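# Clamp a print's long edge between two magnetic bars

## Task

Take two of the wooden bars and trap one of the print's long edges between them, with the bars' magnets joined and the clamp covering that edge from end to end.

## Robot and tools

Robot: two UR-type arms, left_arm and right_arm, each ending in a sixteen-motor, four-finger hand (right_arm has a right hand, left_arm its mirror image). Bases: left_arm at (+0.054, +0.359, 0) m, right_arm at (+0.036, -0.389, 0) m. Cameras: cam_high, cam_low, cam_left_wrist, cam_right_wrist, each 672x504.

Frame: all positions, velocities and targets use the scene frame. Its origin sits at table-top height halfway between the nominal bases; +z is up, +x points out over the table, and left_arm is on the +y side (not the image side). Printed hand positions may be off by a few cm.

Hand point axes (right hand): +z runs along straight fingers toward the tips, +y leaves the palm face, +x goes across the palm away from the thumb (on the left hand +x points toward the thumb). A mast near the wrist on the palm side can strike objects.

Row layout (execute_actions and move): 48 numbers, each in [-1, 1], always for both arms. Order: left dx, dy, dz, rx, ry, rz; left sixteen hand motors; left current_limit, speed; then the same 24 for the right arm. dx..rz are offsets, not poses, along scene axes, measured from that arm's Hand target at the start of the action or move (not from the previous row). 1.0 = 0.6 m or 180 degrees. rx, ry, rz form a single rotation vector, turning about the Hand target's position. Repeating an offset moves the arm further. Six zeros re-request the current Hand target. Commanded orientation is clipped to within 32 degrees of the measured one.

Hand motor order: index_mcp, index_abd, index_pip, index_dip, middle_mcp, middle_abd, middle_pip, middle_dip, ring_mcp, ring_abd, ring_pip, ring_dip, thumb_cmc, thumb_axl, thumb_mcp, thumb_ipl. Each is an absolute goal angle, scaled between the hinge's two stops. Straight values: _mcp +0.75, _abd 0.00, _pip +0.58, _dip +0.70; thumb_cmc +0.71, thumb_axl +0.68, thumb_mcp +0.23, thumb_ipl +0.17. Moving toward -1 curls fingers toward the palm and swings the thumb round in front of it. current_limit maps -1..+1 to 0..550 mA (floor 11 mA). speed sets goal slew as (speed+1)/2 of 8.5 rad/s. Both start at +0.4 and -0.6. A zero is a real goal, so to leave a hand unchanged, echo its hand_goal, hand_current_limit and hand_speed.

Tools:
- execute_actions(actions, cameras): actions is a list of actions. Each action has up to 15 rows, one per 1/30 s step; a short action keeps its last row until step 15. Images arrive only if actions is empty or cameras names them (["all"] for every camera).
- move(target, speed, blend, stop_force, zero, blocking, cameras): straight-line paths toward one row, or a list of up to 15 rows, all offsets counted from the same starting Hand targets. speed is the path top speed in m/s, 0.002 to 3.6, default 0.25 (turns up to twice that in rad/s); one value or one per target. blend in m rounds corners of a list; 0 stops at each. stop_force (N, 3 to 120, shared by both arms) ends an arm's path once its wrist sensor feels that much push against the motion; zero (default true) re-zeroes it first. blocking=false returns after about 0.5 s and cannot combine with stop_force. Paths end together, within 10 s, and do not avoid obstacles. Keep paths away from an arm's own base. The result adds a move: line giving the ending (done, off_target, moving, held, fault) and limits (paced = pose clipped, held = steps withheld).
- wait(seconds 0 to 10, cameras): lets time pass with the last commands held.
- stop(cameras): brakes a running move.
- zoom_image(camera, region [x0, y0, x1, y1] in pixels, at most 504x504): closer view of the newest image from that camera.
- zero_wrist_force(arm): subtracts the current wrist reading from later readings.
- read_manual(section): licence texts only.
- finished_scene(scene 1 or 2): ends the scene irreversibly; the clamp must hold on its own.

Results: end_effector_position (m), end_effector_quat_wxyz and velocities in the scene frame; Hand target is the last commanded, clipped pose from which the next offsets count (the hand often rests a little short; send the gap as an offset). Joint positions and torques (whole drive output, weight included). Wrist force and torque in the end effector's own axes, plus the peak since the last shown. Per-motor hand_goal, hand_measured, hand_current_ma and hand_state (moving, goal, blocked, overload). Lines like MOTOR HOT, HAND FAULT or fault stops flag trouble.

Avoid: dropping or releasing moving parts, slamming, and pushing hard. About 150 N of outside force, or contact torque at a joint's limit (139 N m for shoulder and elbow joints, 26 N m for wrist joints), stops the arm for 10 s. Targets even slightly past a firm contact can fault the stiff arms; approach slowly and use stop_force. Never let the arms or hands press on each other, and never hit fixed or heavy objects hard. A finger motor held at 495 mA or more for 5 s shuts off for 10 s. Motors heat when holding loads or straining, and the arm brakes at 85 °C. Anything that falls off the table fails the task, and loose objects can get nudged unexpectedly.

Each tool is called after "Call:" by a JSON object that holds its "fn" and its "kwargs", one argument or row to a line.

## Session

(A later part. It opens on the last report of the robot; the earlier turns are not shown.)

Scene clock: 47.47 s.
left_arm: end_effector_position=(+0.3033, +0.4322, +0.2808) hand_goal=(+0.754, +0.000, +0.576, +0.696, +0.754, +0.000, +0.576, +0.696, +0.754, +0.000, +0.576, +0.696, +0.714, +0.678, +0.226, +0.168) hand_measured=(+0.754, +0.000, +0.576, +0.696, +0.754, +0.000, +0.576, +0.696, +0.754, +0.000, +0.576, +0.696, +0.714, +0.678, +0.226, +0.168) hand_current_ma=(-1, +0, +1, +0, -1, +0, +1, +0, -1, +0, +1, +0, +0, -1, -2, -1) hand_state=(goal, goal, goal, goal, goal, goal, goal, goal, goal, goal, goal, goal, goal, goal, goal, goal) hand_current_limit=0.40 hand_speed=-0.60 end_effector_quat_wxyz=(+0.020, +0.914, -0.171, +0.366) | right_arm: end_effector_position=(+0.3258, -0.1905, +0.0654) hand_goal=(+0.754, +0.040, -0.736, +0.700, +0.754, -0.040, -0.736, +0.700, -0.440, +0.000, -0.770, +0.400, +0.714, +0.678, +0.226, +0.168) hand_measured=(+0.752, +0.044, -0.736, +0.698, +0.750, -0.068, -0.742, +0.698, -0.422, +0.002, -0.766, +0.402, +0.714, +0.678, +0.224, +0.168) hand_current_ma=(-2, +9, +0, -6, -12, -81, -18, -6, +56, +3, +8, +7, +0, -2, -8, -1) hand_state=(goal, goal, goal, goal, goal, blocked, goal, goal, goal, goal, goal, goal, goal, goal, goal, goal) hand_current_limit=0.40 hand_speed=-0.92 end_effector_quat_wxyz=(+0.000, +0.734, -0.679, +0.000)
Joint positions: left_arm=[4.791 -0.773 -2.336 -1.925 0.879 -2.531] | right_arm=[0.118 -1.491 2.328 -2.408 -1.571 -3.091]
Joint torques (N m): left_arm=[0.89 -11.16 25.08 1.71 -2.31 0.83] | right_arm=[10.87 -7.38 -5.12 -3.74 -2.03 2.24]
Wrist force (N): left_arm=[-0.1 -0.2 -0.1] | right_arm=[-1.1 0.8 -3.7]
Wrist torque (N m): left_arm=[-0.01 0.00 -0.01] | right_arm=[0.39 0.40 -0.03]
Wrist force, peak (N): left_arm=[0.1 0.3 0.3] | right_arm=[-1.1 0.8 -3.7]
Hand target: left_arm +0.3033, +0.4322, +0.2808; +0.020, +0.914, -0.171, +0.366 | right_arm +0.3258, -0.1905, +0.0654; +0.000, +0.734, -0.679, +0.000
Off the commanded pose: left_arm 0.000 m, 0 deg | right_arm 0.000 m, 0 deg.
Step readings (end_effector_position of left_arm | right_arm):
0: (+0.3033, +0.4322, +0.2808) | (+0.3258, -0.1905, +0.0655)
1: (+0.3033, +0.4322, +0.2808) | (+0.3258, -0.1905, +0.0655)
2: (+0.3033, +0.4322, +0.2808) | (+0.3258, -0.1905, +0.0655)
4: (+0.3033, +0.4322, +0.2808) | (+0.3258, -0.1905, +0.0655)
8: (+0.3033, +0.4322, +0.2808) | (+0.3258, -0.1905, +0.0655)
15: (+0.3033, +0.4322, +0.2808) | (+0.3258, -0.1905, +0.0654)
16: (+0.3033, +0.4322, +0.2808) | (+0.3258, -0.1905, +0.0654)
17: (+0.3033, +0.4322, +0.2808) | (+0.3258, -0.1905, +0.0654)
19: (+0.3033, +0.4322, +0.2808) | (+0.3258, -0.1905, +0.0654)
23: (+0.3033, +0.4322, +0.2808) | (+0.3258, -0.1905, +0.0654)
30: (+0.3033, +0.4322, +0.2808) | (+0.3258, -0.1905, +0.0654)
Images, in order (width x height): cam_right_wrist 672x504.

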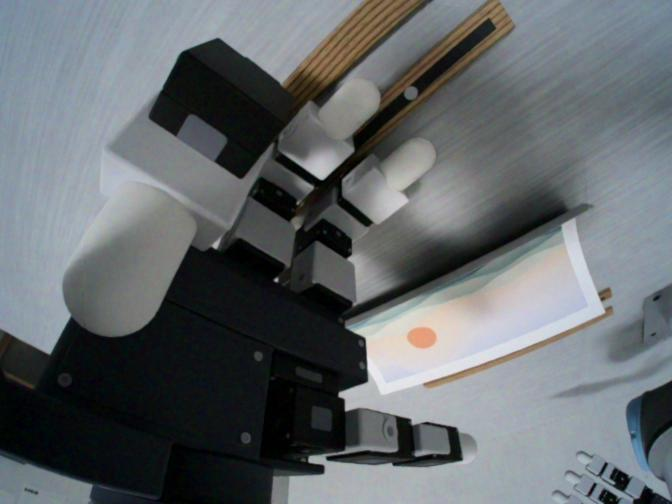

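Call:
{"fn": "execute_actions", "kwargs": {
  "actions": [
    [[0,0,0,0,0,0,0.754,0,0.576,0.696,0.754,0,0.576,0.696,0.754,0,0.576,0.696,0.714,0.678,0.226,0.168,0.4,-0.6,0,0,0,0,0,0,0.754,0.2333,-0.737,0.7,0.754,-0.2333,-0.737,0.7,-0.44,0,-0.77,0.4,0.714,0.678,0.226,0.168,0.4,-0.8]]
  ]
}}

Call:
{"fn": "move", "kwargs": {
  "target": [0,0,0,0,0,0,0.754,0,0.576,0.696,0.754,0,0.576,0.696,0.754,0,0.576,0.696,0.714,0.678,0.226,0.168,0.4,-0.6,0,-0.0033,-0.005,0,0,0,0.754,0.2333,-0.737,0.7,0.754,-0.2333,-0.737,0.7,-0.44,0,-0.77,0.4,0.714,0.678,0.226,0.168,0.4,-0.9],
  "speed": 0.01,
  "stop_force": 4,
  "cameras": ["cam_right_wrist"]
}}

Call:
{"fn": "zoom_image", "kwargs": {
  "camera": "cam_right_wrist",
  "region": [240, 60, 480, 300]
}}

Scene clock: 50.77 s.
left_arm: end_effector_position=(+0.3033, +0.4322, +0.2808) hand_goal=(+0.754, +0.000, +0.576, +0.696, +0.754, +0.000, +0.576, +0.696, +0.754, +0.000, +0.576, +0.696, +0.714, +0.678, +0.226, +0.168) hand_measured=(+0.754, +0.000, +0.576, +0.696, +0.754, +0.000, +0.576, +0.696, +0.754, +0.000, +0.576, +0.696, +0.714, +0.678, +0.226, +0.168) hand_current_ma=(-1, +0, +1, +0, -1, +0, +1, +0, -1, +0, +1, +0, +0, -1, -2, -1) hand_state=(goal, goal, goal, goal, goal, goal, goal, goal, goal, goal, goal, goal, goal, goal, goal, goal) hand_current_limit=0.40 hand_speed=-0.60 end_effector_quat_wxyz=(+0.020, +0.914, -0.171, +0.366) | right_arm: end_effector_position=(+0.3258, -0.1905, +0.0654) hand_goal=(+0.754, +0.234, -0.736, +0.700, +0.754, -0.234, -0.736, +0.700, -0.440, +0.000, -0.770, +0.400, +0.714, +0.678, +0.226, +0.168) hand_measured=(+0.752, +0.230, -0.736, +0.698, +0.752, -0.230, -0.736, +0.698, -0.422, +0.002, -0.766, +0.402, +0.714, +0.678, +0.224, +0.168) hand_current_ma=(-2, -10, +0, -6, -2, +9, -1, -6, +56, +3, +8, +7, +0, -2, -8, -1) hand_state=(goal, goal, goal, goal, goal, goal, goal, goal, goal, goal, goal, goal, goal, goal, goal, goal) hand_current_limit=0.40 hand_speed=-0.80 end_effector_quat_wxyz=(+0.000, +0.734, -0.679, +0.000)
Joint positions: left_arm=[4.791 -0.773 -2.336 -1.925 0.879 -2.531] | right_arm=[0.118 -1.491 2.328 -2.408 -1.571 -3.091]
Joint torques (N m): left_arm=[-0.62 -10.57 28.16 1.4 -2.25 0.49] | right_arm=[9.88 -8.89 -6.47 -0.2 -2.2 2.06]
Wrist force (N): left_arm=[0.1 0.1 0.0] | right_arm=[-1.3 1.5 -0.6]
Wrist torque (N m): left_arm=[0.01 -0.01 0.01] | right_arm=[0.25 0.24 -0.02]
Wrist force, peak (N): left_arm=[0.5 -0.4 0.0] | right_arm=[-0.9 0.9 -3.8]
Hand target: left_arm +0.3033, +0.4322, +0.2808; +0.020, +0.914, -0.171, +0.366 | right_arm +0.3258, -0.1905, +0.0654; +0.000, +0.734, -0.679, +0.000
Off the commanded pose: left_arm 0.000 m, 0 deg | right_arm 0.000 m, 0 deg.
Step readings (end_effector_position of left_arm | right_arm):
0: (+0.3033, +0.4322, +0.2808) | (+0.3258, -0.1905, +0.0654)
1: (+0.3033, +0.4322, +0.2808) | (+0.3258, -0.1905, +0.0654)
2: (+0.3033, +0.4322, +0.2808) | (+0.3258, -0.1905, +0.0654)
4: (+0.3033, +0.4322, +0.2808) | (+0.3258, -0.1905, +0.0654)
8: (+0.3033, +0.4322, +0.2808) | (+0.3258, -0.1905, +0.0654)
15: (+0.3033, +0.4322, +0.2808) | (+0.3258, -0.1905, +0.0654)

Scene clock: 52.30 s.
left_arm: end_effector_position=(+0.3033, +0.4322, +0.2808) hand_goal=(+0.754, +0.000, +0.576, +0.696, +0.754, +0.000, +0.576, +0.696, +0.754, +0.000, +0.576, +0.696, +0.714, +0.678, +0.226, +0.168) hand_measured=(+0.754, +0.000, +0.576, +0.696, +0.754, +0.000, +0.576, +0.696, +0.754, +0.000, +0.576, +0.696, +0.714, +0.678, +0.226, +0.168) hand_current_ma=(-1, +0, +1, +0, -1, +0, +1, +0, -1, +0, +1, +0, +0, -1, -2, -1) hand_state=(goal, goal, goal, goal, goal, goal, goal, goal, goal, goal, goal, goal, goal, goal, goal, goal) hand_current_limit=0.40 hand_speed=-0.60 end_effector_quat_wxyz=(+0.020, +0.914, -0.171, +0.366) | right_arm: end_effector_position=(+0.3258, -0.1918, +0.0634) hand_goal=(+0.754, +0.234, -0.736, +0.700, +0.754, -0.234, -0.736, +0.700, -0.440, +0.000, -0.770, +0.400, +0.714, +0.678, +0.226, +0.168) hand_measured=(+0.752, +0.230, -0.736, +0.698, +0.746, -0.240, -0.752, +0.698, -0.422, +0.002, -0.766, +0.402, +0.714, +0.678, +0.224, +0.168) hand_current_ma=(-2, -9, +0, -6, -24, -15, -45, -6, +56, +3, +8, +7, +0, -2, -9, -1) hand_state=(goal, goal, goal, goal, goal, goal, goal, goal, goal, goal, goal, goal, goal, goal, goal, goal) hand_current_limit=0.40 hand_speed=-0.90 end_effector_quat_wxyz=(+0.000, +0.734, -0.679, +0.000)
Joint positions: left_arm=[4.791 -0.773 -2.336 -1.925 0.879 -2.531] | right_arm=[0.114 -1.488 2.331 -2.415 -1.571 -3.094]
Joint torques (N m): left_arm=[0.45 -11.36 25.45 1.57 -2.06 0.36] | right_arm=[10.95 -29.32 -28.2 -0.69 -2 2.1]
Wrist force (N): left_arm=[0.0 0.1 0.1] | right_arm=[-1.4 2.0 -1.7]
Wrist torque (N m): left_arm=[0.01 0.00 0.00] | right_arm=[0.30 0.30 0.08]
Wrist force, peak (N): left_arm=[-0.3 -0.1 0.4] | right_arm=[-2.0 0.4 -5.8]
Hand target: left_arm +0.3033, +0.4322, +0.2808; +0.020, +0.914, -0.171, +0.366 | right_arm +0.3258, -0.1918, +0.0634; +0.000, +0.734, -0.679, +0.000 (not the last commanded pose)
Off the commanded pose: left_arm 0.000 m, 0 deg | right_arm 0.001 m, 0 deg.
move: contact (right_arm)
Images, in order (width x height): cam_right_wrist 672x504.

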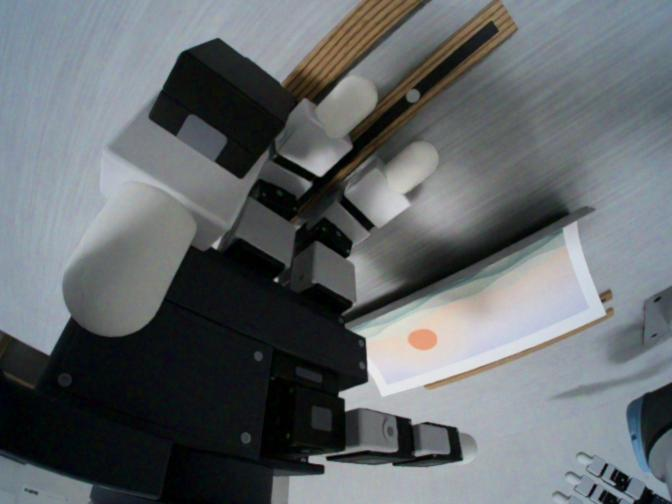

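Scaled by 2.100 from the camera's 672x504 image, which has a finer 960x720 frame.

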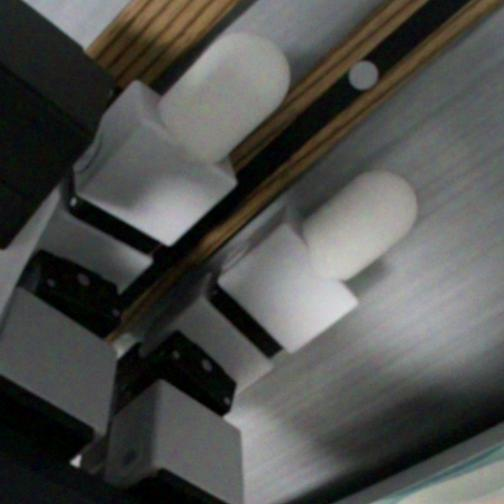

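Call:
{"fn": "move", "kwargs": {
  "target": [0,0,0,0,0,0,0.754,0,0.576,0.696,0.754,0,0.576,0.696,0.754,0,0.576,0.696,0.714,0.678,0.226,0.168,0.4,-0.6,0,0,0.01,0,0,0,0.754,0.12,-0.737,0.7,0.754,-0.12,-0.737,0.7,-0.44,0,-0.77,0.4,0.714,0.678,0.226,0.168,0.4,-0.8],
  "speed": 0.02
}}

Call:
{"fn": "move", "kwargs": {
  "target": [0,0,0,0,0,0,0.754,0,0.576,0.696,0.754,0,0.576,0.696,0.754,0,0.576,0.696,0.714,0.678,0.226,0.168,0.4,-0.6,0,0,-0.0085,0,0,0,0.754,0.12,-0.737,0.7,0.754,-0.12,-0.737,0.7,-0.44,0,-0.77,0.4,0.714,0.678,0.226,0.168,0.4,-0.8],
  "speed": 0.015,
  "stop_force": 4
}}

Call:
{"fn": "execute_actions", "kwargs": {
  "actions": [
    [[0,0,0,0,0,0,0.754,0,0.576,0.696,0.754,0,0.576,0.696,0.754,0,0.576,0.696,0.714,0.678,0.226,0.168,0.4,-0.6,0,0,0,0,0,0,0.754,0.05,-0.737,0.7,0.754,-0.05,-0.737,0.7,-0.44,0,-0.77,0.4,0.714,0.678,0.226,0.168,0.4,-0.93]]
  ],
  "cameras": ["cam_right_wrist"]
}}

Call:
{"fn": "zoom_image", "kwargs": {
  "camera": "cam_right_wrist",
  "region": [240, 60, 480, 300]
}}

Scene clock: 55.97 s.
left_arm: end_effector_position=(+0.3033, +0.4322, +0.2808) hand_goal=(+0.754, +0.000, +0.576, +0.696, +0.754, +0.000, +0.576, +0.696, +0.754, +0.000, +0.576, +0.696, +0.714, +0.678, +0.226, +0.168) hand_measured=(+0.754, +0.000, +0.576, +0.696, +0.754, +0.000, +0.576, +0.696, +0.754, +0.000, +0.576, +0.696, +0.714, +0.678, +0.226, +0.168) hand_current_ma=(-1, +0, +1, +0, -1, +0, +1, +0, -1, +0, +1, +0, +0, -1, -2, -1) hand_state=(goal, goal, goal, goal, goal, goal, goal, goal, goal, goal, goal, goal, goal, goal, goal, goal) hand_current_limit=0.40 hand_speed=-0.60 end_effector_quat_wxyz=(+0.020, +0.914, -0.171, +0.366) | right_arm: end_effector_position=(+0.3258, -0.1918, +0.0694) hand_goal=(+0.754, +0.120, -0.736, +0.700, +0.754, -0.120, -0.736, +0.700, -0.440, +0.000, -0.770, +0.400, +0.714, +0.678, +0.226, +0.168) hand_measured=(+0.752, +0.124, -0.736, +0.698, +0.752, -0.122, -0.736, +0.698, -0.422, +0.002, -0.766, +0.402, +0.714, +0.678, +0.224, +0.168) hand_current_ma=(-2, +6, +0, -6, -2, -6, +0, -6, +56, +3, +8, +7, +0, -2, -9, -1) hand_state=(goal, goal, goal, goal, goal, goal, goal, goal, goal, goal, goal, goal, goal, goal, goal, goal) hand_current_limit=0.40 hand_speed=-0.80 end_effector_quat_wxyz=(+0.000, +0.734, -0.679, +0.000)
Joint positions: left_arm=[4.791 -0.773 -2.336 -1.925 0.879 -2.531] | right_arm=[0.114 -1.502 2.325 -2.395 -1.571 -3.094]
Joint torques (N m): left_arm=[-0.37 -11.15 26.02 1.54 -2.11 0.84] | right_arm=[10.2 -29.92 -28.95 -0.12 -1.8 1.93]
Wrist force (N): left_arm=[0.3 -0.1 0.0] | right_arm=[-1.5 1.5 -0.6]
Wrist torque (N m): left_arm=[-0.02 -0.04 0.03] | right_arm=[0.26 0.26 0.06]
Wrist force, peak (N): left_arm=[-0.1 -0.2 -0.4] | right_arm=[-1.5 1.7 -2.5]
Hand target: left_arm +0.3033, +0.4322, +0.2808; +0.020, +0.914, -0.171, +0.366 | right_arm +0.3258, -0.1918, +0.0694; +0.000, +0.734, -0.679, +0.000
Off the commanded pose: left_arm 0.000 m, 0 deg | right_arm 0.000 m, 0 deg.
move: done

Scene clock: 57.20 s.
left_arm: end_effector_position=(+0.3033, +0.4322, +0.2808) hand_goal=(+0.754, +0.000, +0.576, +0.696, +0.754, +0.000, +0.576, +0.696, +0.754, +0.000, +0.576, +0.696, +0.714, +0.678, +0.226, +0.168) hand_measured=(+0.754, +0.000, +0.576, +0.696, +0.754, +0.000, +0.576, +0.696, +0.754, +0.000, +0.576, +0.696, +0.714, +0.678, +0.226, +0.168) hand_current_ma=(-1, +0, +1, +0, -1, +0, +1, +0, -1, +0, +1, +0, +0, -1, -2, -1) hand_state=(goal, goal, goal, goal, goal, goal, goal, goal, goal, goal, goal, goal, goal, goal, goal, goal) hand_current_limit=0.40 hand_speed=-0.60 end_effector_quat_wxyz=(+0.020, +0.914, -0.171, +0.366) | right_arm: end_effector_position=(+0.3258, -0.1918, +0.0645) hand_goal=(+0.754, +0.120, -0.736, +0.700, +0.754, -0.120, -0.736, +0.700, -0.440, +0.000, -0.770, +0.400, +0.714, +0.678, +0.226, +0.168) hand_measured=(+0.752, +0.124, -0.736, +0.698, +0.750, -0.126, -0.748, +0.698, -0.422, +0.002, -0.766, +0.402, +0.714, +0.678, +0.224, +0.168) hand_current_ma=(-2, +6, +0, -6, -10, -15, -33, -6, +56, +3, +8, +7, +0, -2, -9, -1) hand_state=(goal, goal, goal, goal, goal, goal, goal, goal, goal, goal, goal, goal, goal, goal, goal, goal) hand_current_limit=0.40 hand_speed=-0.80 end_effector_quat_wxyz=(+0.000, +0.734, -0.679, +0.000)
Joint positions: left_arm=[4.791 -0.773 -2.336 -1.925 0.879 -2.531] | right_arm=[0.114 -1.49 2.33 -2.411 -1.571 -3.094]
Joint torques (N m): left_arm=[-0.64 -9.84 26.93 1.78 -2.41 0.52] | right_arm=[8.89 -28.43 -14.22 0.43 -2.11 1.66]
Wrist force (N): left_arm=[-0.2 0.1 -0.1] | right_arm=[-1.7 0.1 -5.0]
Wrist torque (N m): left_arm=[0.02 0.02 -0.02] | right_arm=[0.52 0.37 0.00]
Wrist force, peak (N): left_arm=[0.3 -0.4 0.0] | right_arm=[-1.9 -0.1 -5.2]
Hand target: left_arm +0.3033, +0.4322, +0.2808; +0.020, +0.914, -0.171, +0.366 | right_arm +0.3258, -0.1918, +0.0646; +0.000, +0.734, -0.679, +0.000
Off the commanded pose: left_arm 0.000 m, 0 deg | right_arm 0.000 m, 0 deg.
move: contact (right_arm)

Scene clock: 57.90 s.
left_arm: end_effector_position=(+0.3033, +0.4322, +0.2808) hand_goal=(+0.754, +0.000, +0.576, +0.696, +0.754, +0.000, +0.576, +0.696, +0.754, +0.000, +0.576, +0.696, +0.714, +0.678, +0.226, +0.168) hand_measured=(+0.754, +0.000, +0.576, +0.696, +0.754, +0.000, +0.576, +0.696, +0.754, +0.000, +0.576, +0.696, +0.714, +0.678, +0.226, +0.168) hand_current_ma=(-1, +0, +1, +0, -1, +0, +1, +0, -1, +0, +1, +0, +0, -1, -2, -1) hand_state=(goal, goal, goal, goal, goal, goal, goal, goal, goal, goal, goal, goal, goal, goal, goal, goal) hand_current_limit=0.40 hand_speed=-0.60 end_effector_quat_wxyz=(+0.020, +0.914, -0.171, +0.366) | right_arm: end_effector_position=(+0.3258, -0.1918, +0.0645) hand_goal=(+0.754, +0.050, -0.736, +0.700, +0.754, -0.050, -0.736, +0.700, -0.440, +0.000, -0.770, +0.400, +0.714, +0.678, +0.226, +0.168) hand_measured=(+0.752, +0.054, -0.736, +0.698, +0.744, -0.096, -0.752, +0.698, -0.422, +0.002, -0.766, +0.402, +0.714, +0.678, +0.224, +0.168) hand_current_ma=(-2, +9, +0, -6, -30, -143, -47, -6, +56, +3, +8, +7, +0, -2, -9, -1) hand_state=(goal, goal, goal, goal, goal, blocked, goal, goal, goal, goal, goal, goal, goal, goal, goal, goal) hand_current_limit=0.40 hand_speed=-0.93 end_effector_quat_wxyz=(+0.000, +0.734, -0.679, +0.000)
Joint positions: left_arm=[4.791 -0.773 -2.336 -1.925 0.879 -2.531] | right_arm=[0.114 -1.49 2.33 -2.411 -1.571 -3.094]
Joint torques (N m): left_arm=[0.19 -12.92 27.25 1.55 -2.55 0.64] | right_arm=[8.52 -28.48 -26.52 -0.19 -1.96 1.71]
Wrist force (N): left_arm=[0.2 0.1 0.1] | right_arm=[-0.6 0.7 -5.3]
Wrist torque (N m): left_arm=[0.01 -0.03 0.01] | right_arm=[0.51 0.48 0.07]
Wrist force, peak (N): left_arm=[0.1 0.3 -0.4] | right_arm=[-0.7 0.6 -5.9]
Hand target: left_arm +0.3033, +0.4322, +0.2808; +0.020, +0.914, -0.171, +0.366 | right_arm +0.3258, -0.1918, +0.0646; +0.000, +0.734, -0.679, +0.000
Off the commanded pose: left_arm 0.000 m, 0 deg | right_arm 0.000 m, 0 deg.
Step readings (end_effector_position of left_arm | right_arm):
0: (+0.3033, +0.4322, +0.2808) | (+0.3258, -0.1918, +0.0645)
1: (+0.3033, +0.4322, +0.2808) | (+0.3258, -0.1918, +0.0645)
2: (+0.3033, +0.4322, +0.2808) | (+0.3258, -0.1918, +0.0645)
4: (+0.3033, +0.4322, +0.2808) | (+0.3258, -0.1918, +0.0645)
8: (+0.3033, +0.4322, +0.2808) | (+0.3258, -0.1918, +0.0645)
15: (+0.3033, +0.4322, +0.2808) | (+0.3258, -0.1918, +0.0645)
Images, in order (width x height): cam_right_wrist 672x504.

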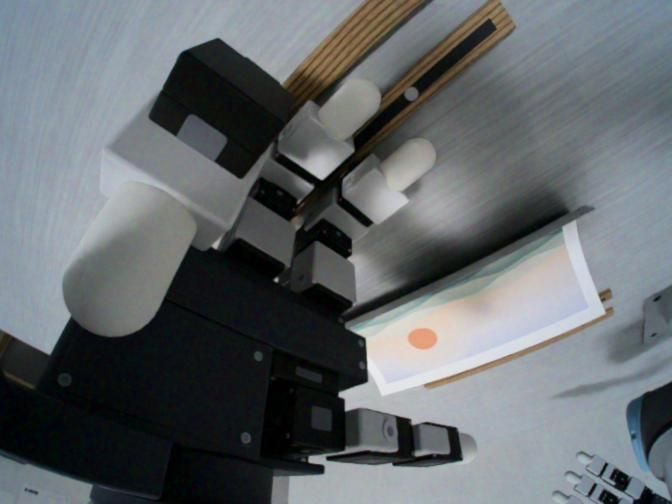

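Scaled by 2.100 from the camera's 672x504 image, which has a finer 960x720 frame.

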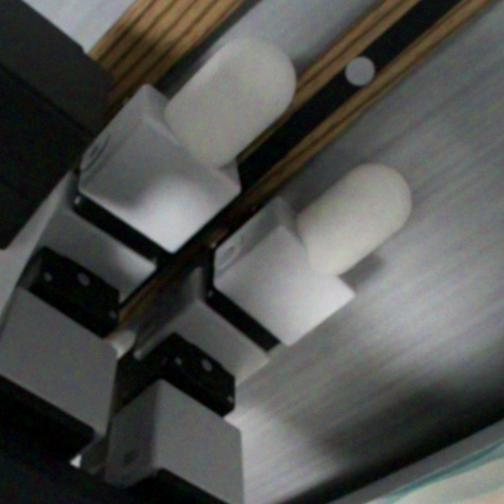

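Call:
{"fn": "move", "kwargs": {
  "target": [
    [0,0,0,0,0,0,0.754,0,0.576,0.696,0.754,0,0.576,0.696,0.754,0,0.576,0.696,0.714,0.678,0.226,0.168,0.4,-0.6,0,0,0.23,0,0,0,0.754,0.12,-0.737,0.7,0.754,-0.12,-0.737,0.7,-0.44,0,-0.77,0.4,0.714,0.678,0.226,0.168,0.4,-0.6],
    [0,0,0,0,0,0,0.754,0,0.576,0.696,0.754,0,0.576,0.696,0.754,0,0.576,0.696,0.714,0.678,0.226,0.168,0.4,-0.6,0.1337,0.093,0.23,0,0,-0.536,0.754,0,0.576,0.696,0.754,0,0.576,0.696,0.754,0,0.576,0.696,0.714,0.678,0.226,0.168,0.4,-0.6]
  ],
  "speed": 0.25,
  "cameras": ["cam_high","cam_right_wrist"]
}}

Scene clock: 70.77 s.
left_arm: end_effector_position=(+0.3033, +0.4322, +0.2808) hand_goal=(+0.754, +0.000, +0.576, +0.696, +0.754, +0.000, +0.576, +0.696, +0.754, +0.000, +0.576, +0.696, +0.714, +0.678, +0.226, +0.168) hand_measured=(+0.754, +0.000, +0.576, +0.696, +0.754, +0.000, +0.576, +0.696, +0.754, +0.000, +0.576, +0.696, +0.714, +0.678, +0.226, +0.168) hand_current_ma=(-1, +0, +1, +0, -1, +0, +1, +0, -1, +0, +1, +0, +0, -1, -2, -1) hand_state=(goal, goal, goal, goal, goal, goal, goal, goal, goal, goal, goal, goal, goal, goal, goal, goal) hand_current_limit=0.40 hand_speed=-0.60 end_effector_quat_wxyz=(+0.020, +0.914, -0.171, +0.366) | right_arm: end_effector_position=(+0.4061, -0.1360, +0.2026) hand_goal=(+0.754, +0.000, +0.576, +0.696, +0.754, +0.000, +0.576, +0.696, +0.754, +0.000, +0.576, +0.696, +0.714, +0.678, +0.226, +0.168) hand_measured=(+0.754, +0.004, +0.572, +0.698, +0.752, -0.004, +0.572, +0.698, +0.750, +0.002, +0.572, +0.694, +0.714, +0.678, +0.224, +0.168) hand_current_ma=(-2, +7, -8, +3, -2, -6, -9, +3, -8, +3, -8, -6, +0, -2, -9, -1) hand_state=(goal, goal, goal, goal, goal, goal, goal, goal, goal, goal, goal, goal, goal, goal, goal, goal) hand_current_limit=0.40 hand_speed=-0.60 end_effector_quat_wxyz=(+0.000, +0.018, +1.000, +0.000)
Joint positions: left_arm=[4.791 -0.773 -2.336 -1.925 0.879 -2.531] | right_arm=[0.092 -1.822 2.192 -1.941 -1.572 -1.433]
Joint torques (N m): left_arm=[0.69 -11.59 25.6 1.67 -2.43 0.82] | right_arm=[9.78 -10.79 -35.09 -0.54 -2.35 2.16]
Wrist force (N): left_arm=[0.1 -0.2 0.2] | right_arm=[-1.5 1.7 -0.5]
Wrist torque (N m): left_arm=[-0.04 -0.01 0.01] | right_arm=[0.19 0.26 -0.05]
Wrist force, peak (N): left_arm=[-0.3 -0.4 0.1] | right_arm=[-0.5 0.7 -5.5]
Hand target: left_arm +0.3033, +0.4322, +0.2808; +0.020, +0.914, -0.171, +0.366 | right_arm +0.4061, -0.1360, +0.2026; +0.000, +0.018, +1.000, +0.000
Off the commanded pose: left_arm 0.000 m, 0 deg | right_arm 0.000 m, 0 deg.
move: done
Images, in order (width x height): cam_high 672x504, cam_right_wrist 672x504.

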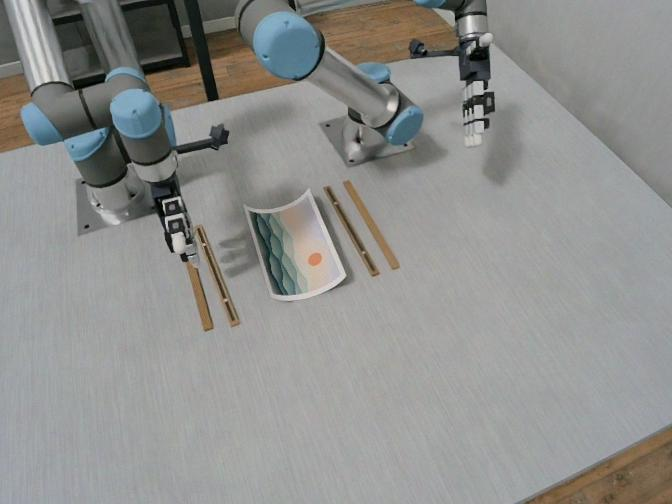

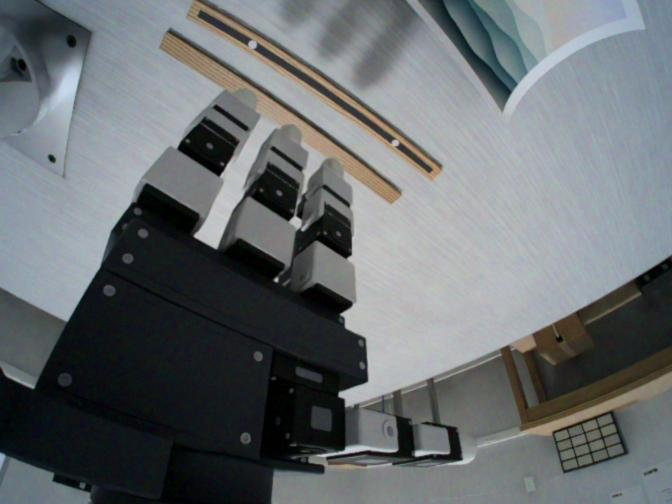

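Call:
{"fn": "move", "kwargs": {
  "target": [0,0,0,0,0,0,0.754,0,0.576,0.696,0.754,0,0.576,0.696,0.754,0,0.576,0.696,0.714,0.678,0.226,0.168,0.4,-0.6,0,0,-0.105,0,0,0,0.754,0,0.576,0.696,0.754,0,0.576,0.696,0.754,0,0.576,0.696,0.714,0.678,0.226,0.168,0.4,-0.6],
  "speed": 0.15,
  "cameras": ["cam_high","cam_right_wrist"]
}}

Call:
{"fn": "zoom_image", "kwargs": {
  "camera": "cam_right_wrist",
  "region": [160, 0, 460, 240]
}}

Call:
{"fn": "zoom_image", "kwargs": {
  "camera": "cam_high",
  "region": [140, 180, 260, 340]
}}

Scene clock: 72.47 s.
left_arm: end_effector_position=(+0.3033, +0.4322, +0.2808) hand_goal=(+0.754, +0.000, +0.576, +0.696, +0.754, +0.000, +0.576, +0.696, +0.754, +0.000, +0.576, +0.696, +0.714, +0.678, +0.226, +0.168) hand_measured=(+0.754, +0.000, +0.576, +0.696, +0.754, +0.000, +0.576, +0.696, +0.754, +0.000, +0.576, +0.696, +0.714, +0.678, +0.226, +0.168) hand_current_ma=(-1, +0, +1, +0, -1, +0, +1, +0, -1, +0, +1, +0, +0, -1, -2, -1) hand_state=(goal, goal, goal, goal, goal, goal, goal, goal, goal, goal, goal, goal, goal, goal, goal, goal) hand_current_limit=0.40 hand_speed=-0.60 end_effector_quat_wxyz=(+0.020, +0.914, -0.171, +0.366) | right_arm: end_effector_position=(+0.4061, -0.1360, +0.1396) hand_goal=(+0.754, +0.000, +0.576, +0.696, +0.754, +0.000, +0.576, +0.696, +0.754, +0.000, +0.576, +0.696, +0.714, +0.678, +0.226, +0.168) hand_measured=(+0.754, +0.004, +0.572, +0.698, +0.752, -0.004, +0.572, +0.698, +0.750, +0.002, +0.572, +0.694, +0.714, +0.678, +0.224, +0.168) hand_current_ma=(-2, +7, -8, +3, -2, -6, -9, +3, -8, +3, -8, -6, +0, -2, -9, -1) hand_state=(goal, goal, goal, goal, goal, goal, goal, goal, goal, goal, goal, goal, goal, goal, goal, goal) hand_current_limit=0.40 hand_speed=-0.60 end_effector_quat_wxyz=(+0.000, +0.018, +1.000, +0.000)
Joint positions: left_arm=[4.791 -0.773 -2.336 -1.925 0.879 -2.531] | right_arm=[0.092 -1.735 2.308 -2.143 -1.572 -1.433]
Joint torques (N m): left_arm=[-0.71 -10.78 27.81 1.69 -2.19 0.91] | right_arm=[9.85 -1.47 -8.45 -4.89 2.46 2.24]
Wrist force (N): left_arm=[0.1 0.0 0.1] | right_arm=[-1.6 1.6 -0.6]
Wrist torque (N m): left_arm=[-0.01 -0.01 0.01] | right_arm=[0.19 0.28 -0.05]
Wrist force, peak (N): left_arm=[0.5 0.0 0.2] | right_arm=[-1.6 1.7 -1.4]
Hand target: left_arm +0.3033, +0.4322, +0.2808; +0.020, +0.914, -0.171, +0.366 | right_arm +0.4061, -0.1360, +0.1396; +0.000, +0.018, +1.000, +0.000
Off the commanded pose: left_arm 0.000 m, 0 deg | right_arm 0.000 m, 0 deg.
move: done
Images, in order (width x height): cam_high 672x504, cam_right_wrist 672x504.

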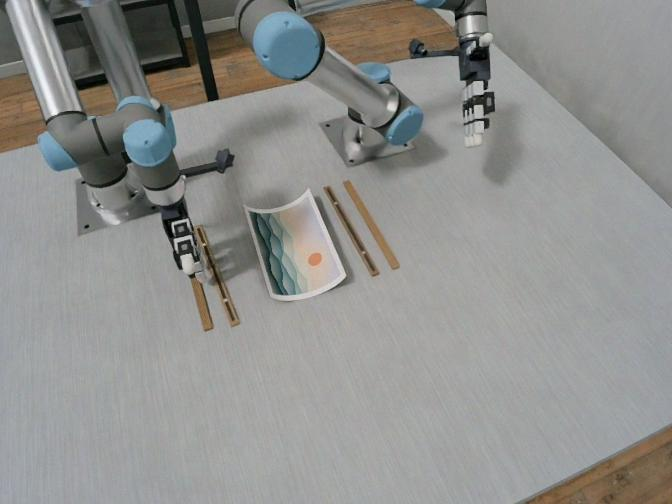

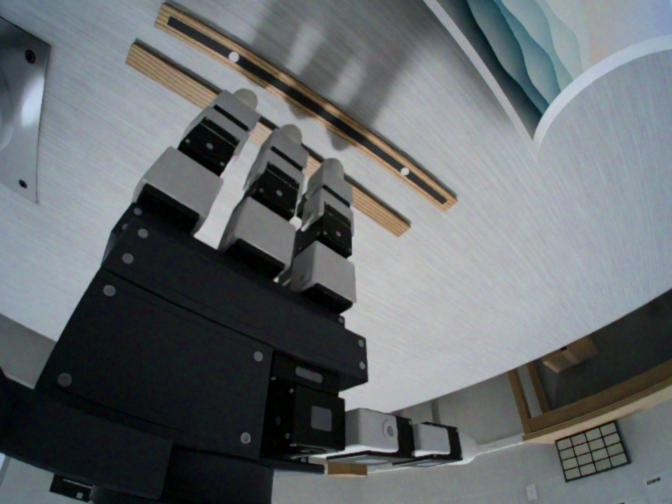

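Scaled by 1.680 from the camera's 672x504 image, which has a finer 960x720 frame.

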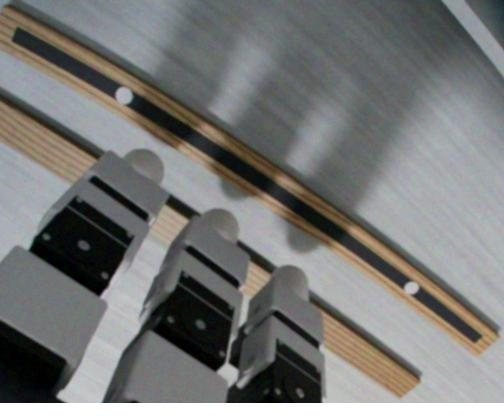

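Scaled by 3.150 from the camera's 672x504 image, which has a finer 960x720 frame.

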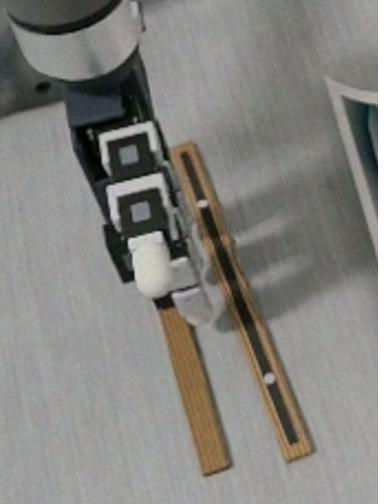

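Call:
{"fn": "move", "kwargs": {
  "target": [
    [0,0,0,0,0,0,0.754,0,0.576,0.696,0.754,0,0.576,0.696,0.754,0,0.576,0.696,0.714,0.678,0.226,0.168,0.4,-0.6,0.025,0,0,0,0,0,0.754,0,0.576,0.696,0.754,0,0.576,0.696,0.754,0,0.576,0.696,0.714,0.678,0.226,0.168,0.4,-0.6],
    [0,0,0,0,0,0,0.754,0,0.576,0.696,0.754,0,0.576,0.696,0.754,0,0.576,0.696,0.714,0.678,0.226,0.168,0.4,-0.6,0.025,0,-0.0235,0,0,0,0.754,0,0.576,0.696,0.754,0,0.576,0.696,0.754,0,0.576,0.696,0.714,0.678,0.226,0.168,0.4,-0.6]
  ],
  "speed": 0.05,
  "stop_force": 3,
  "cameras": ["cam_right_wrist"]
}}

Call:
{"fn": "zoom_image", "kwargs": {
  "camera": "cam_right_wrist",
  "region": [160, 0, 460, 240]
}}

Scene clock: 75.67 s.
left_arm: end_effector_position=(+0.3033, +0.4322, +0.2808) hand_goal=(+0.754, +0.000, +0.576, +0.696, +0.754, +0.000, +0.576, +0.696, +0.754, +0.000, +0.576, +0.696, +0.714, +0.678, +0.226, +0.168) hand_measured=(+0.754, +0.000, +0.576, +0.696, +0.754, +0.000, +0.576, +0.696, +0.754, +0.000, +0.576, +0.696, +0.714, +0.678, +0.226, +0.168) hand_current_ma=(-1, +0, +1, +0, -1, +0, +1, +0, -1, +0, +1, +0, +0, -1, -2, -1) hand_state=(goal, goal, goal, goal, goal, goal, goal, goal, goal, goal, goal, goal, goal, goal, goal, goal) hand_current_limit=0.40 hand_speed=-0.60 end_effector_quat_wxyz=(+0.020, +0.914, -0.171, +0.366) | right_arm: end_effector_position=(+0.4211, -0.1360, +0.1255) hand_goal=(+0.754, +0.000, +0.576, +0.696, +0.754, +0.000, +0.576, +0.696, +0.754, +0.000, +0.576, +0.696, +0.714, +0.678, +0.226, +0.168) hand_measured=(+0.754, +0.004, +0.572, +0.698, +0.752, -0.002, +0.572, +0.698, +0.750, +0.002, +0.572, +0.694, +0.714, +0.678, +0.224, +0.168) hand_current_ma=(-2, +6, -8, +3, -2, -6, -9, +3, -8, +3, -8, -6, +0, -2, -9, -1) hand_state=(goal, goal, goal, goal, goal, goal, goal, goal, goal, goal, goal, goal, goal, goal, goal, goal) hand_current_limit=0.40 hand_speed=-0.60 end_effector_quat_wxyz=(+0.000, +0.018, +1.000, +0.000)
Joint positions: left_arm=[4.791 -0.773 -2.336 -1.925 0.879 -2.531] | right_arm=[0.088 -1.672 2.299 -2.197 -1.572 -1.437]
Joint torques (N m): left_arm=[-0.45 -12.92 27.68 1.64 -2.49 1.17] | right_arm=[2.5 -3.14 -8.69 -4.65 -0.04 0.6]
Wrist force (N): left_arm=[0.1 -0.1 0.0] | right_arm=[-1.4 1.7 -0.7]
Wrist torque (N m): left_arm=[-0.02 -0.01 0.01] | right_arm=[0.22 0.26 0.11]
Wrist force, peak (N): left_arm=[0.4 0.2 -0.2] | right_arm=[-1.9 1.7 -1.1]
Hand target: left_arm +0.3033, +0.4322, +0.2808; +0.020, +0.914, -0.171, +0.366 | right_arm +0.4211, -0.1360, +0.1255; +0.000, +0.018, +1.000, +0.000
Off the commanded pose: left_arm 0.000 m, 0 deg | right_arm 0.000 m, 0 deg.
move: done
Images, in order (width x height): cam_right_wrist 672x504.

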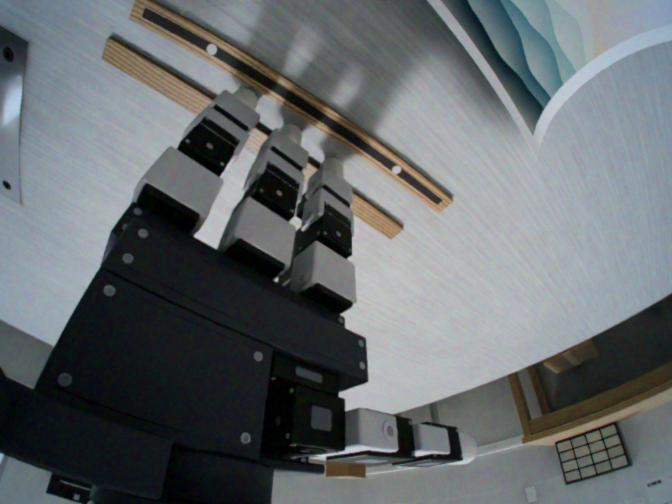

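Scaled by 1.680 from the camera's 672x504 image, which has a finer 960x720 frame.

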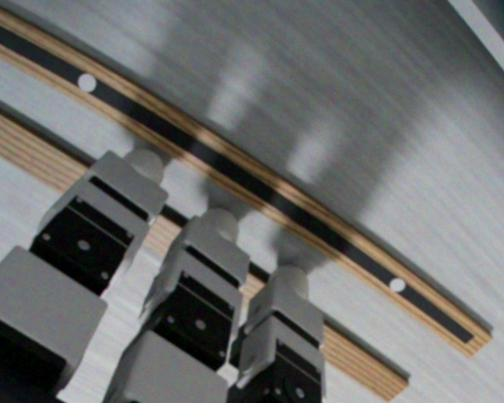

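Call:
{"fn": "move", "kwargs": {
  "target": [0,0,0,0,0,0,0.754,0,0.576,0.696,0.754,0,0.576,0.696,0.754,0,0.576,0.696,0.714,0.678,0.226,0.168,0.4,-0.6,0,0,-0.0075,0,0,0,0.754,0,0.576,0.696,0.754,0,0.576,0.696,0.754,0,0.576,0.696,0.714,0.678,0.226,0.168,0.4,-0.6],
  "speed": 0.008,
  "stop_force": 3
}}

Scene clock: 77.97 s.
left_arm: end_effector_position=(+0.3033, +0.4322, +0.2808) hand_goal=(+0.754, +0.000, +0.576, +0.696, +0.754, +0.000, +0.576, +0.696, +0.754, +0.000, +0.576, +0.696, +0.714, +0.678, +0.226, +0.168) hand_measured=(+0.754, +0.000, +0.576, +0.696, +0.754, +0.000, +0.576, +0.696, +0.754, +0.000, +0.576, +0.696, +0.714, +0.678, +0.226, +0.168) hand_current_ma=(-1, +0, +1, +0, -1, +0, +1, +0, -1, +0, +1, +0, +0, -1, -2, -1) hand_state=(goal, goal, goal, goal, goal, goal, goal, goal, goal, goal, goal, goal, goal, goal, goal, goal) hand_current_limit=0.40 hand_speed=-0.60 end_effector_quat_wxyz=(+0.020, +0.914, -0.171, +0.366) | right_arm: end_effector_position=(+0.4211, -0.1360, +0.1225) hand_goal=(+0.754, +0.000, +0.576, +0.696, +0.754, +0.000, +0.576, +0.696, +0.754, +0.000, +0.576, +0.696, +0.714, +0.678, +0.226, +0.168) hand_measured=(+0.754, +0.002, +0.572, +0.698, +0.752, -0.002, +0.572, +0.698, +0.750, +0.002, +0.572, +0.694, +0.714, +0.678, +0.224, +0.168) hand_current_ma=(-2, +5, -7, +3, -2, -6, -8, +3, -8, +3, -8, -6, +0, -2, -9, -1) hand_state=(goal, goal, goal, goal, goal, goal, goal, goal, goal, goal, goal, goal, goal, goal, goal, goal) hand_current_limit=0.40 hand_speed=-0.60 end_effector_quat_wxyz=(+0.000, +0.018, +1.000, +0.000)
Joint positions: left_arm=[4.791 -0.773 -2.336 -1.925 0.879 -2.531] | right_arm=[0.088 -1.667 2.304 -2.207 -1.572 -1.437]
Joint torques (N m): left_arm=[-0.53 -10.26 25.86 1.65 -2.42 1.02] | right_arm=[9.14 -24.28 -30.5 -0.36 -1.31 1.45]
Wrist force (N): left_arm=[-0.1 -0.1 0.0] | right_arm=[-1.6 2.0 -4.0]
Wrist torque (N m): left_arm=[-0.01 0.01 -0.01] | right_arm=[0.45 0.23 0.11]
Wrist force, peak (N): left_arm=[0.3 -0.2 0.2] | right_arm=[-1.4 1.7 -12.4]
Hand target: left_arm +0.3033, +0.4322, +0.2808; +0.020, +0.914, -0.171, +0.366 | right_arm +0.4211, -0.1360, +0.1225; +0.000, +0.018, +1.000, +0.000 (not the last commanded pose)
Off the commanded pose: left_arm 0.000 m, 0 deg | right_arm 0.002 m, 0 deg.
move: contact (right_arm)

Call:
{"fn": "move", "kwargs": {
  "target": [
    [0,0,0,0,0,0,0.754,0,0.576,0.696,0.754,0,0.576,0.696,0.754,0,0.576,0.696,0.714,0.678,0.226,0.168,0.4,-0.6,0,0,0.0015,0,0,0,0.754,0,0.576,0.696,0.754,0,0.576,0.696,0.754,0,0.576,0.696,0.714,0.678,0.226,0.168,0.4,-0.6],
    [0,0,0,0,0,0,0.754,0,0.576,0.696,0.754,0,0.576,0.696,0.754,0,0.576,0.696,0.714,0.678,0.226,0.168,0.4,-0.6,0,0.1,0.0015,0,0,0,0.754,0,0.576,0.696,0.754,0,0.576,0.696,0.754,0,0.576,0.696,0.714,0.678,0.226,0.168,0.4,-0.6]
  ],
  "speed": 0.05,
  "cameras": ["cam_high","cam_right_wrist"]
}}

Call:
{"fn": "zoom_image", "kwargs": {
  "camera": "cam_right_wrist",
  "region": [160, 0, 460, 240]
}}

Call:
{"fn": "zoom_image", "kwargs": {
  "camera": "cam_high",
  "region": [160, 180, 320, 340]
}}

Scene clock: 81.37 s.
left_arm: end_effector_position=(+0.3033, +0.4322, +0.2808) hand_goal=(+0.754, +0.000, +0.576, +0.696, +0.754, +0.000, +0.576, +0.696, +0.754, +0.000, +0.576, +0.696, +0.714, +0.678, +0.226, +0.168) hand_measured=(+0.754, +0.000, +0.576, +0.696, +0.754, +0.000, +0.576, +0.696, +0.754, +0.000, +0.576, +0.696, +0.714, +0.678, +0.226, +0.168) hand_current_ma=(-1, +0, +1, +0, -1, +0, +1, +0, -1, +0, +1, +0, +0, -1, -2, -1) hand_state=(goal, goal, goal, goal, goal, goal, goal, goal, goal, goal, goal, goal, goal, goal, goal, goal) hand_current_limit=0.40 hand_speed=-0.60 end_effector_quat_wxyz=(+0.020, +0.914, -0.171, +0.366) | right_arm: end_effector_position=(+0.4210, -0.0761, +0.1234) hand_goal=(+0.754, +0.000, +0.576, +0.696, +0.754, +0.000, +0.576, +0.696, +0.754, +0.000, +0.576, +0.696, +0.714, +0.678, +0.226, +0.168) hand_measured=(+0.754, +0.002, +0.574, +0.698, +0.752, -0.002, +0.572, +0.698, +0.752, +0.002, +0.574, +0.694, +0.714, +0.678, +0.224, +0.168) hand_current_ma=(-2, +5, -6, +3, -2, -6, -8, +3, -5, +3, -5, -6, +0, -2, -9, -1) hand_state=(goal, goal, goal, goal, goal, goal, goal, goal, goal, goal, goal, goal, goal, goal, goal, goal) hand_current_limit=0.40 hand_speed=-0.60 end_effector_quat_wxyz=(+0.000, +0.018, +1.000, +0.000)
Joint positions: left_arm=[4.791 -0.773 -2.336 -1.925 0.879 -2.531] | right_arm=[0.239 -1.593 2.233 -2.21 -1.571 -1.285]
Joint torques (N m): left_arm=[-0.33 -12.43 26.96 1.6 -2.35 1.24] | right_arm=[10.29 -9.36 -30.56 -4.75 -1.87 2.05]
Wrist force (N): left_arm=[0.1 -0.1 0.0] | right_arm=[-1.7 1.3 -0.7]
Wrist torque (N m): left_arm=[-0.01 -0.02 0.01] | right_arm=[0.20 0.28 -0.03]
Wrist force, peak (N): left_arm=[0.3 -0.4 -0.3] | right_arm=[-1.6 1.9 -4.3]
Hand target: left_arm +0.3033, +0.4322, +0.2808; +0.020, +0.914, -0.171, +0.366 | right_arm +0.4211, -0.0760, +0.1234; +0.000, +0.018, +1.000, +0.000
Off the commanded pose: left_arm 0.000 m, 0 deg | right_arm 0.000 m, 0 deg.
move: done
Images, in order (width x height): cam_high 672x504, cam_right_wrist 672x504.

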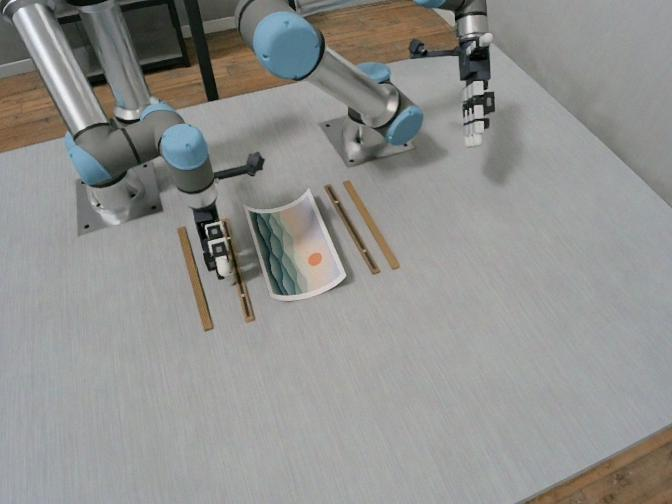

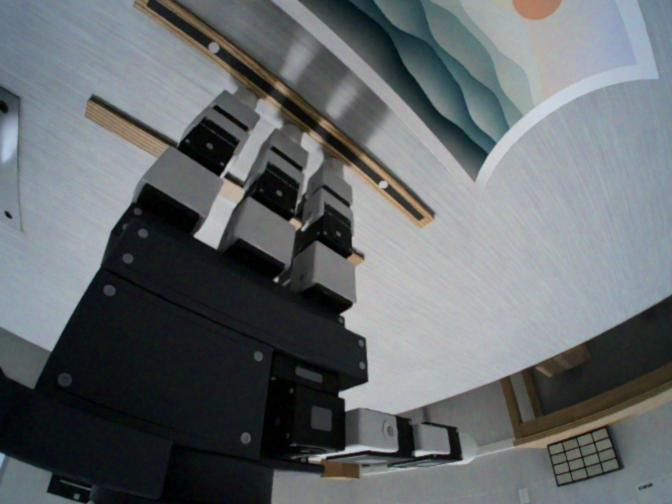

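Scaled by 1.680 from the camera's 672x504 image, which has a finer 960x720 frame.

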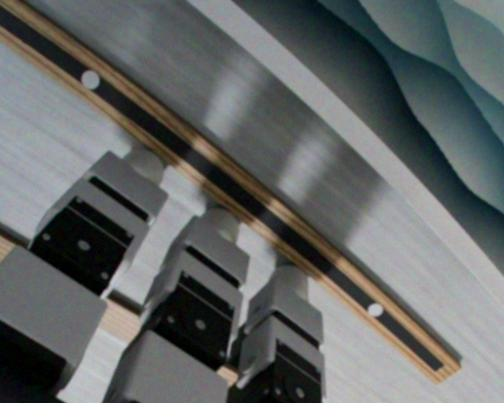

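Scaled by 3.150 from the camera's 672x504 image, which has a finer 960x720 frame.

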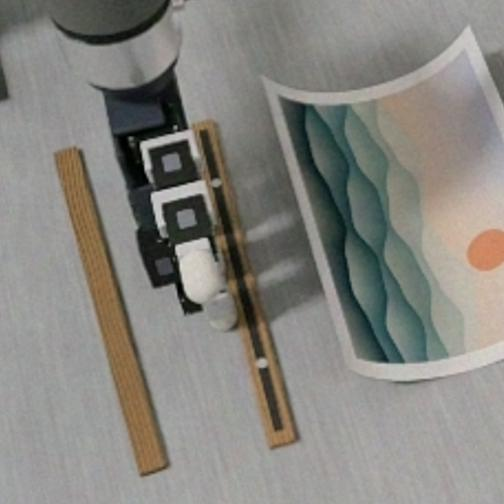

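Call:
{"fn": "move", "kwargs": {
  "target": [0,0,0,0,0,0,0.754,0,0.576,0.696,0.754,0,0.576,0.696,0.754,0,0.576,0.696,0.714,0.678,0.226,0.168,0.4,-0.6,0,0.035,0,0,0,0,0.754,0,0.576,0.696,0.754,0,0.576,0.696,0.754,0,0.576,0.696,0.714,0.678,0.226,0.168,0.4,-0.6],
  "speed": 0.05,
  "cameras": ["cam_high","cam_right_wrist"]
}}

Call:
{"fn": "zoom_image", "kwargs": {
  "camera": "cam_high",
  "region": [200, 180, 320, 320]
}}

Scene clock: 85.63 s.
left_arm: end_effector_position=(+0.3033, +0.4322, +0.2808) hand_goal=(+0.754, +0.000, +0.576, +0.696, +0.754, +0.000, +0.576, +0.696, +0.754, +0.000, +0.576, +0.696, +0.714, +0.678, +0.226, +0.168) hand_measured=(+0.754, +0.000, +0.576, +0.696, +0.754, +0.000, +0.576, +0.696, +0.754, +0.000, +0.576, +0.696, +0.714, +0.678, +0.226, +0.168) hand_current_ma=(-1, +0, +1, +0, -1, +0, +1, +0, -1, +0, +1, +0, +0, -1, -2, -1) hand_state=(goal, goal, goal, goal, goal, goal, goal, goal, goal, goal, goal, goal, goal, goal, goal, goal) hand_current_limit=0.40 hand_speed=-0.60 end_effector_quat_wxyz=(+0.020, +0.914, -0.171, +0.366) | right_arm: end_effector_position=(+0.4211, -0.0551, +0.1234) hand_goal=(+0.754, +0.000, +0.576, +0.696, +0.754, +0.000, +0.576, +0.696, +0.754, +0.000, +0.576, +0.696, +0.714, +0.678, +0.226, +0.168) hand_measured=(+0.754, +0.002, +0.574, +0.698, +0.752, -0.002, +0.572, +0.698, +0.752, +0.002, +0.574, +0.694, +0.714, +0.678, +0.224, +0.168) hand_current_ma=(-2, +5, -6, +3, -2, -6, -8, +3, -5, +3, -5, -6, +0, -2, -9, -1) hand_state=(goal, goal, goal, goal, goal, goal, goal, goal, goal, goal, goal, goal, goal, goal, goal, goal) hand_current_limit=0.40 hand_speed=-0.60 end_effector_quat_wxyz=(+0.000, +0.018, +1.000, +0.000)
Joint positions: left_arm=[4.791 -0.773 -2.336 -1.925 0.879 -2.531] | right_arm=[0.288 -1.564 2.204 -2.211 -1.571 -1.236]
Joint torques (N m): left_arm=[0.62 -12.28 28.13 1.78 -2.15 0.93] | right_arm=[10.15 -8.4 -33.37 -3.53 1.2 2.35]
Wrist force (N): left_arm=[0.3 -0.1 0.1] | right_arm=[-1.7 1.3 -0.5]
Wrist torque (N m): left_arm=[-0.02 -0.05 0.04] | right_arm=[0.17 0.29 -0.04]
Wrist force, peak (N): left_arm=[-0.2 -0.4 -0.1] | right_arm=[-1.8 1.7 -0.9]
Hand target: left_arm +0.3033, +0.4322, +0.2808; +0.020, +0.914, -0.171, +0.366 | right_arm +0.4211, -0.0550, +0.1234; +0.000, +0.018, +1.000, +0.000
Off the commanded pose: left_arm 0.000 m, 0 deg | right_arm 0.000 m, 0 deg.
move: done
Images, in order (width x height): cam_high 672x504, cam_right_wrist 672x504.

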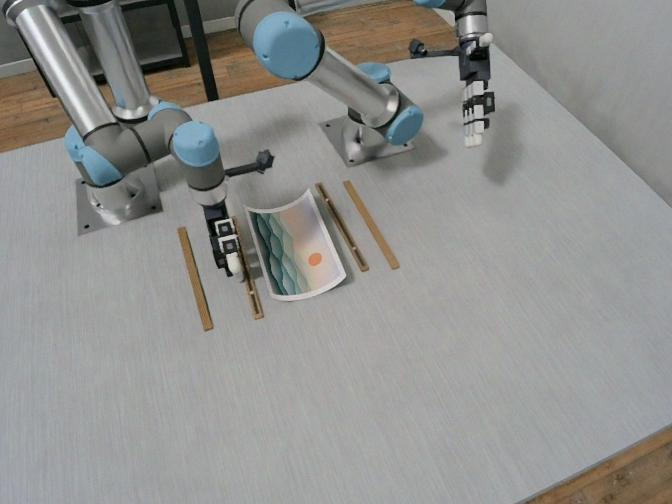

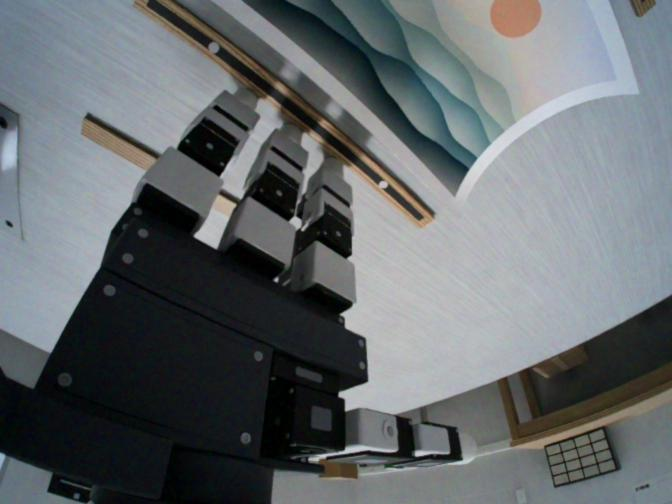

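Scaled by 3.600 from the camera's 672x504 image, which has a finer 960x720 frame.

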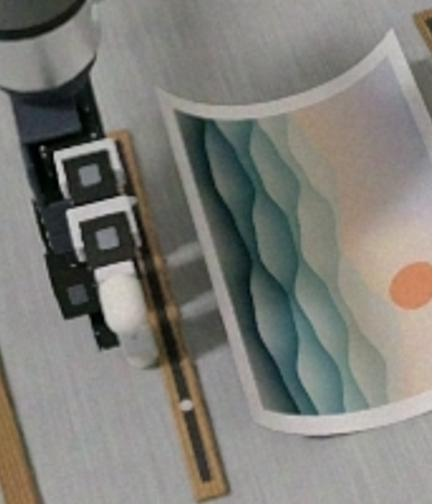

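Call:
{"fn": "execute_actions", "kwargs": {
  "actions": []
}}

Scene clock: 88.37 s.
left_arm: end_effector_position=(+0.3033, +0.4322, +0.2808) hand_goal=(+0.754, +0.000, +0.576, +0.696, +0.754, +0.000, +0.576, +0.696, +0.754, +0.000, +0.576, +0.696, +0.714, +0.678, +0.226, +0.168) hand_measured=(+0.754, +0.000, +0.576, +0.696, +0.754, +0.000, +0.576, +0.696, +0.754, +0.000, +0.576, +0.696, +0.714, +0.678, +0.226, +0.168) hand_current_ma=(-1, +0, +1, +0, -1, +0, +1, +0, -1, +0, +1, +0, +0, -1, -2, -1) hand_state=(goal, goal, goal, goal, goal, goal, goal, goal, goal, goal, goal, goal, goal, goal, goal, goal) hand_current_limit=0.40 hand_speed=-0.60 end_effector_quat_wxyz=(+0.020, +0.914, -0.171, +0.366) | right_arm: end_effector_position=(+0.4211, -0.0550, +0.1234) hand_goal=(+0.754, +0.000, +0.576, +0.696, +0.754, +0.000, +0.576, +0.696, +0.754, +0.000, +0.576, +0.696, +0.714, +0.678, +0.226, +0.168) hand_measured=(+0.754, +0.002, +0.574, +0.698, +0.752, -0.002, +0.572, +0.698, +0.752, +0.002, +0.574, +0.694, +0.714, +0.678, +0.224, +0.168) hand_current_ma=(-2, +5, -6, +3, -2, -6, -8, +3, -5, +3, -5, -6, +0, -2, -9, -1) hand_state=(goal, goal, goal, goal, goal, goal, goal, goal, goal, goal, goal, goal, goal, goal, goal, goal) hand_current_limit=0.40 hand_speed=-0.60 end_effector_quat_wxyz=(+0.000, +0.018, +1.000, +0.000)
Joint positions: left_arm=[4.791 -0.773 -2.336 -1.925 0.879 -2.531] | right_arm=[0.289 -1.564 2.204 -2.211 -1.572 -1.236]
Joint velocities: within noise
Joint torques (N m): left_arm=[1.17 -10.85 28.93 1.76 -2.37 0.78] | right_arm=[10.28 -7.9 -31 -0.42 -2.48 2.05]
Wrist force (N): left_arm=[-0.2 0.1 0.0] | right_arm=[-1.8 1.5 -0.8]
Wrist torque (N m): left_arm=[0.01 0.02 -0.02] | right_arm=[0.21 0.30 -0.04]
Wrist force, peak (N): left_arm=[-0.5 -0.3 0.1] | right_arm=[-1.9 1.7 -0.7]
Hand target: left_arm +0.3033, +0.4322, +0.2808; +0.020, +0.914, -0.171, +0.366 | right_arm +0.4211, -0.0550, +0.1234; +0.000, +0.018, +1.000, +0.000
Off the commanded pose: left_arm 0.000 m, 0 deg | right_arm 0.000 m, 0 deg.

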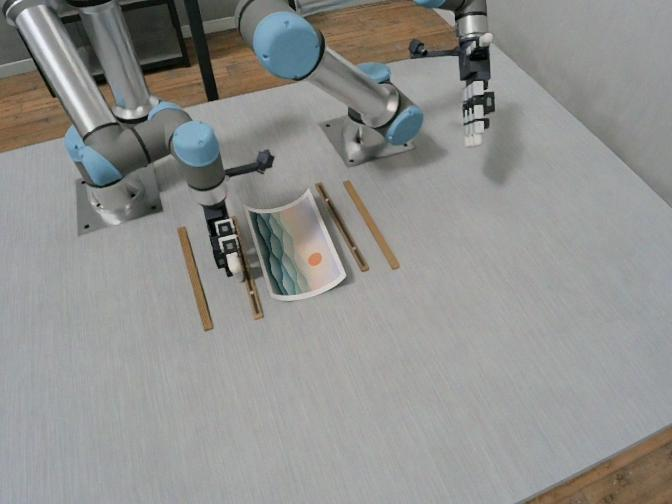

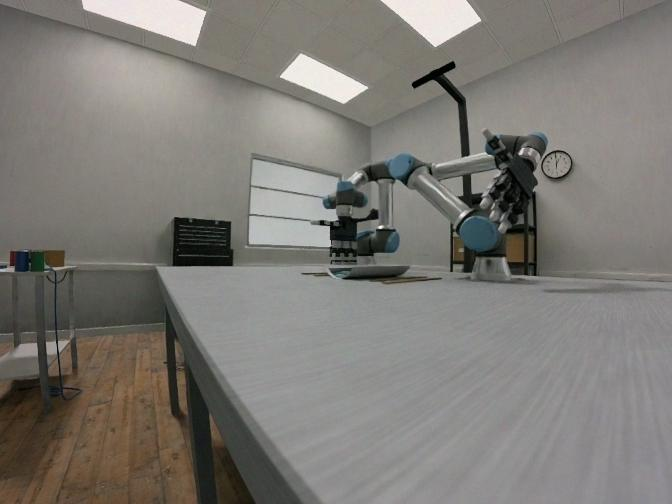

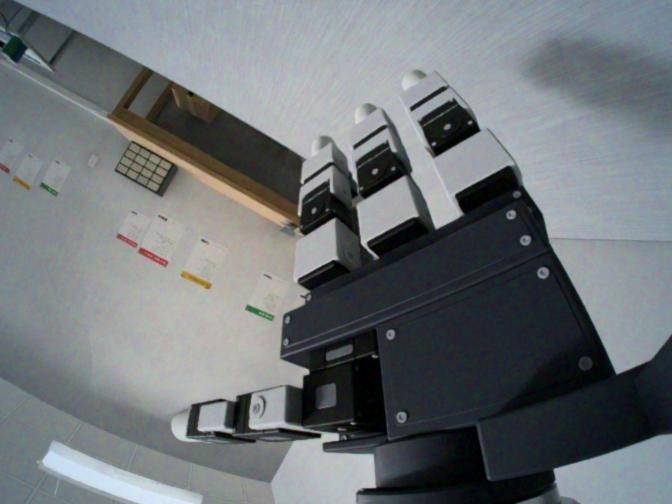

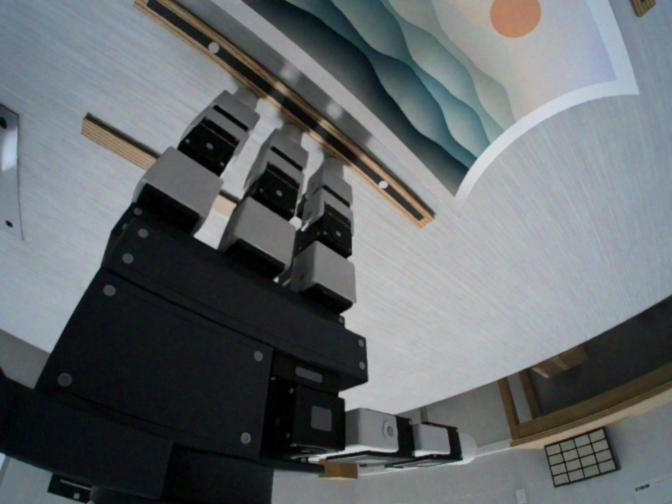

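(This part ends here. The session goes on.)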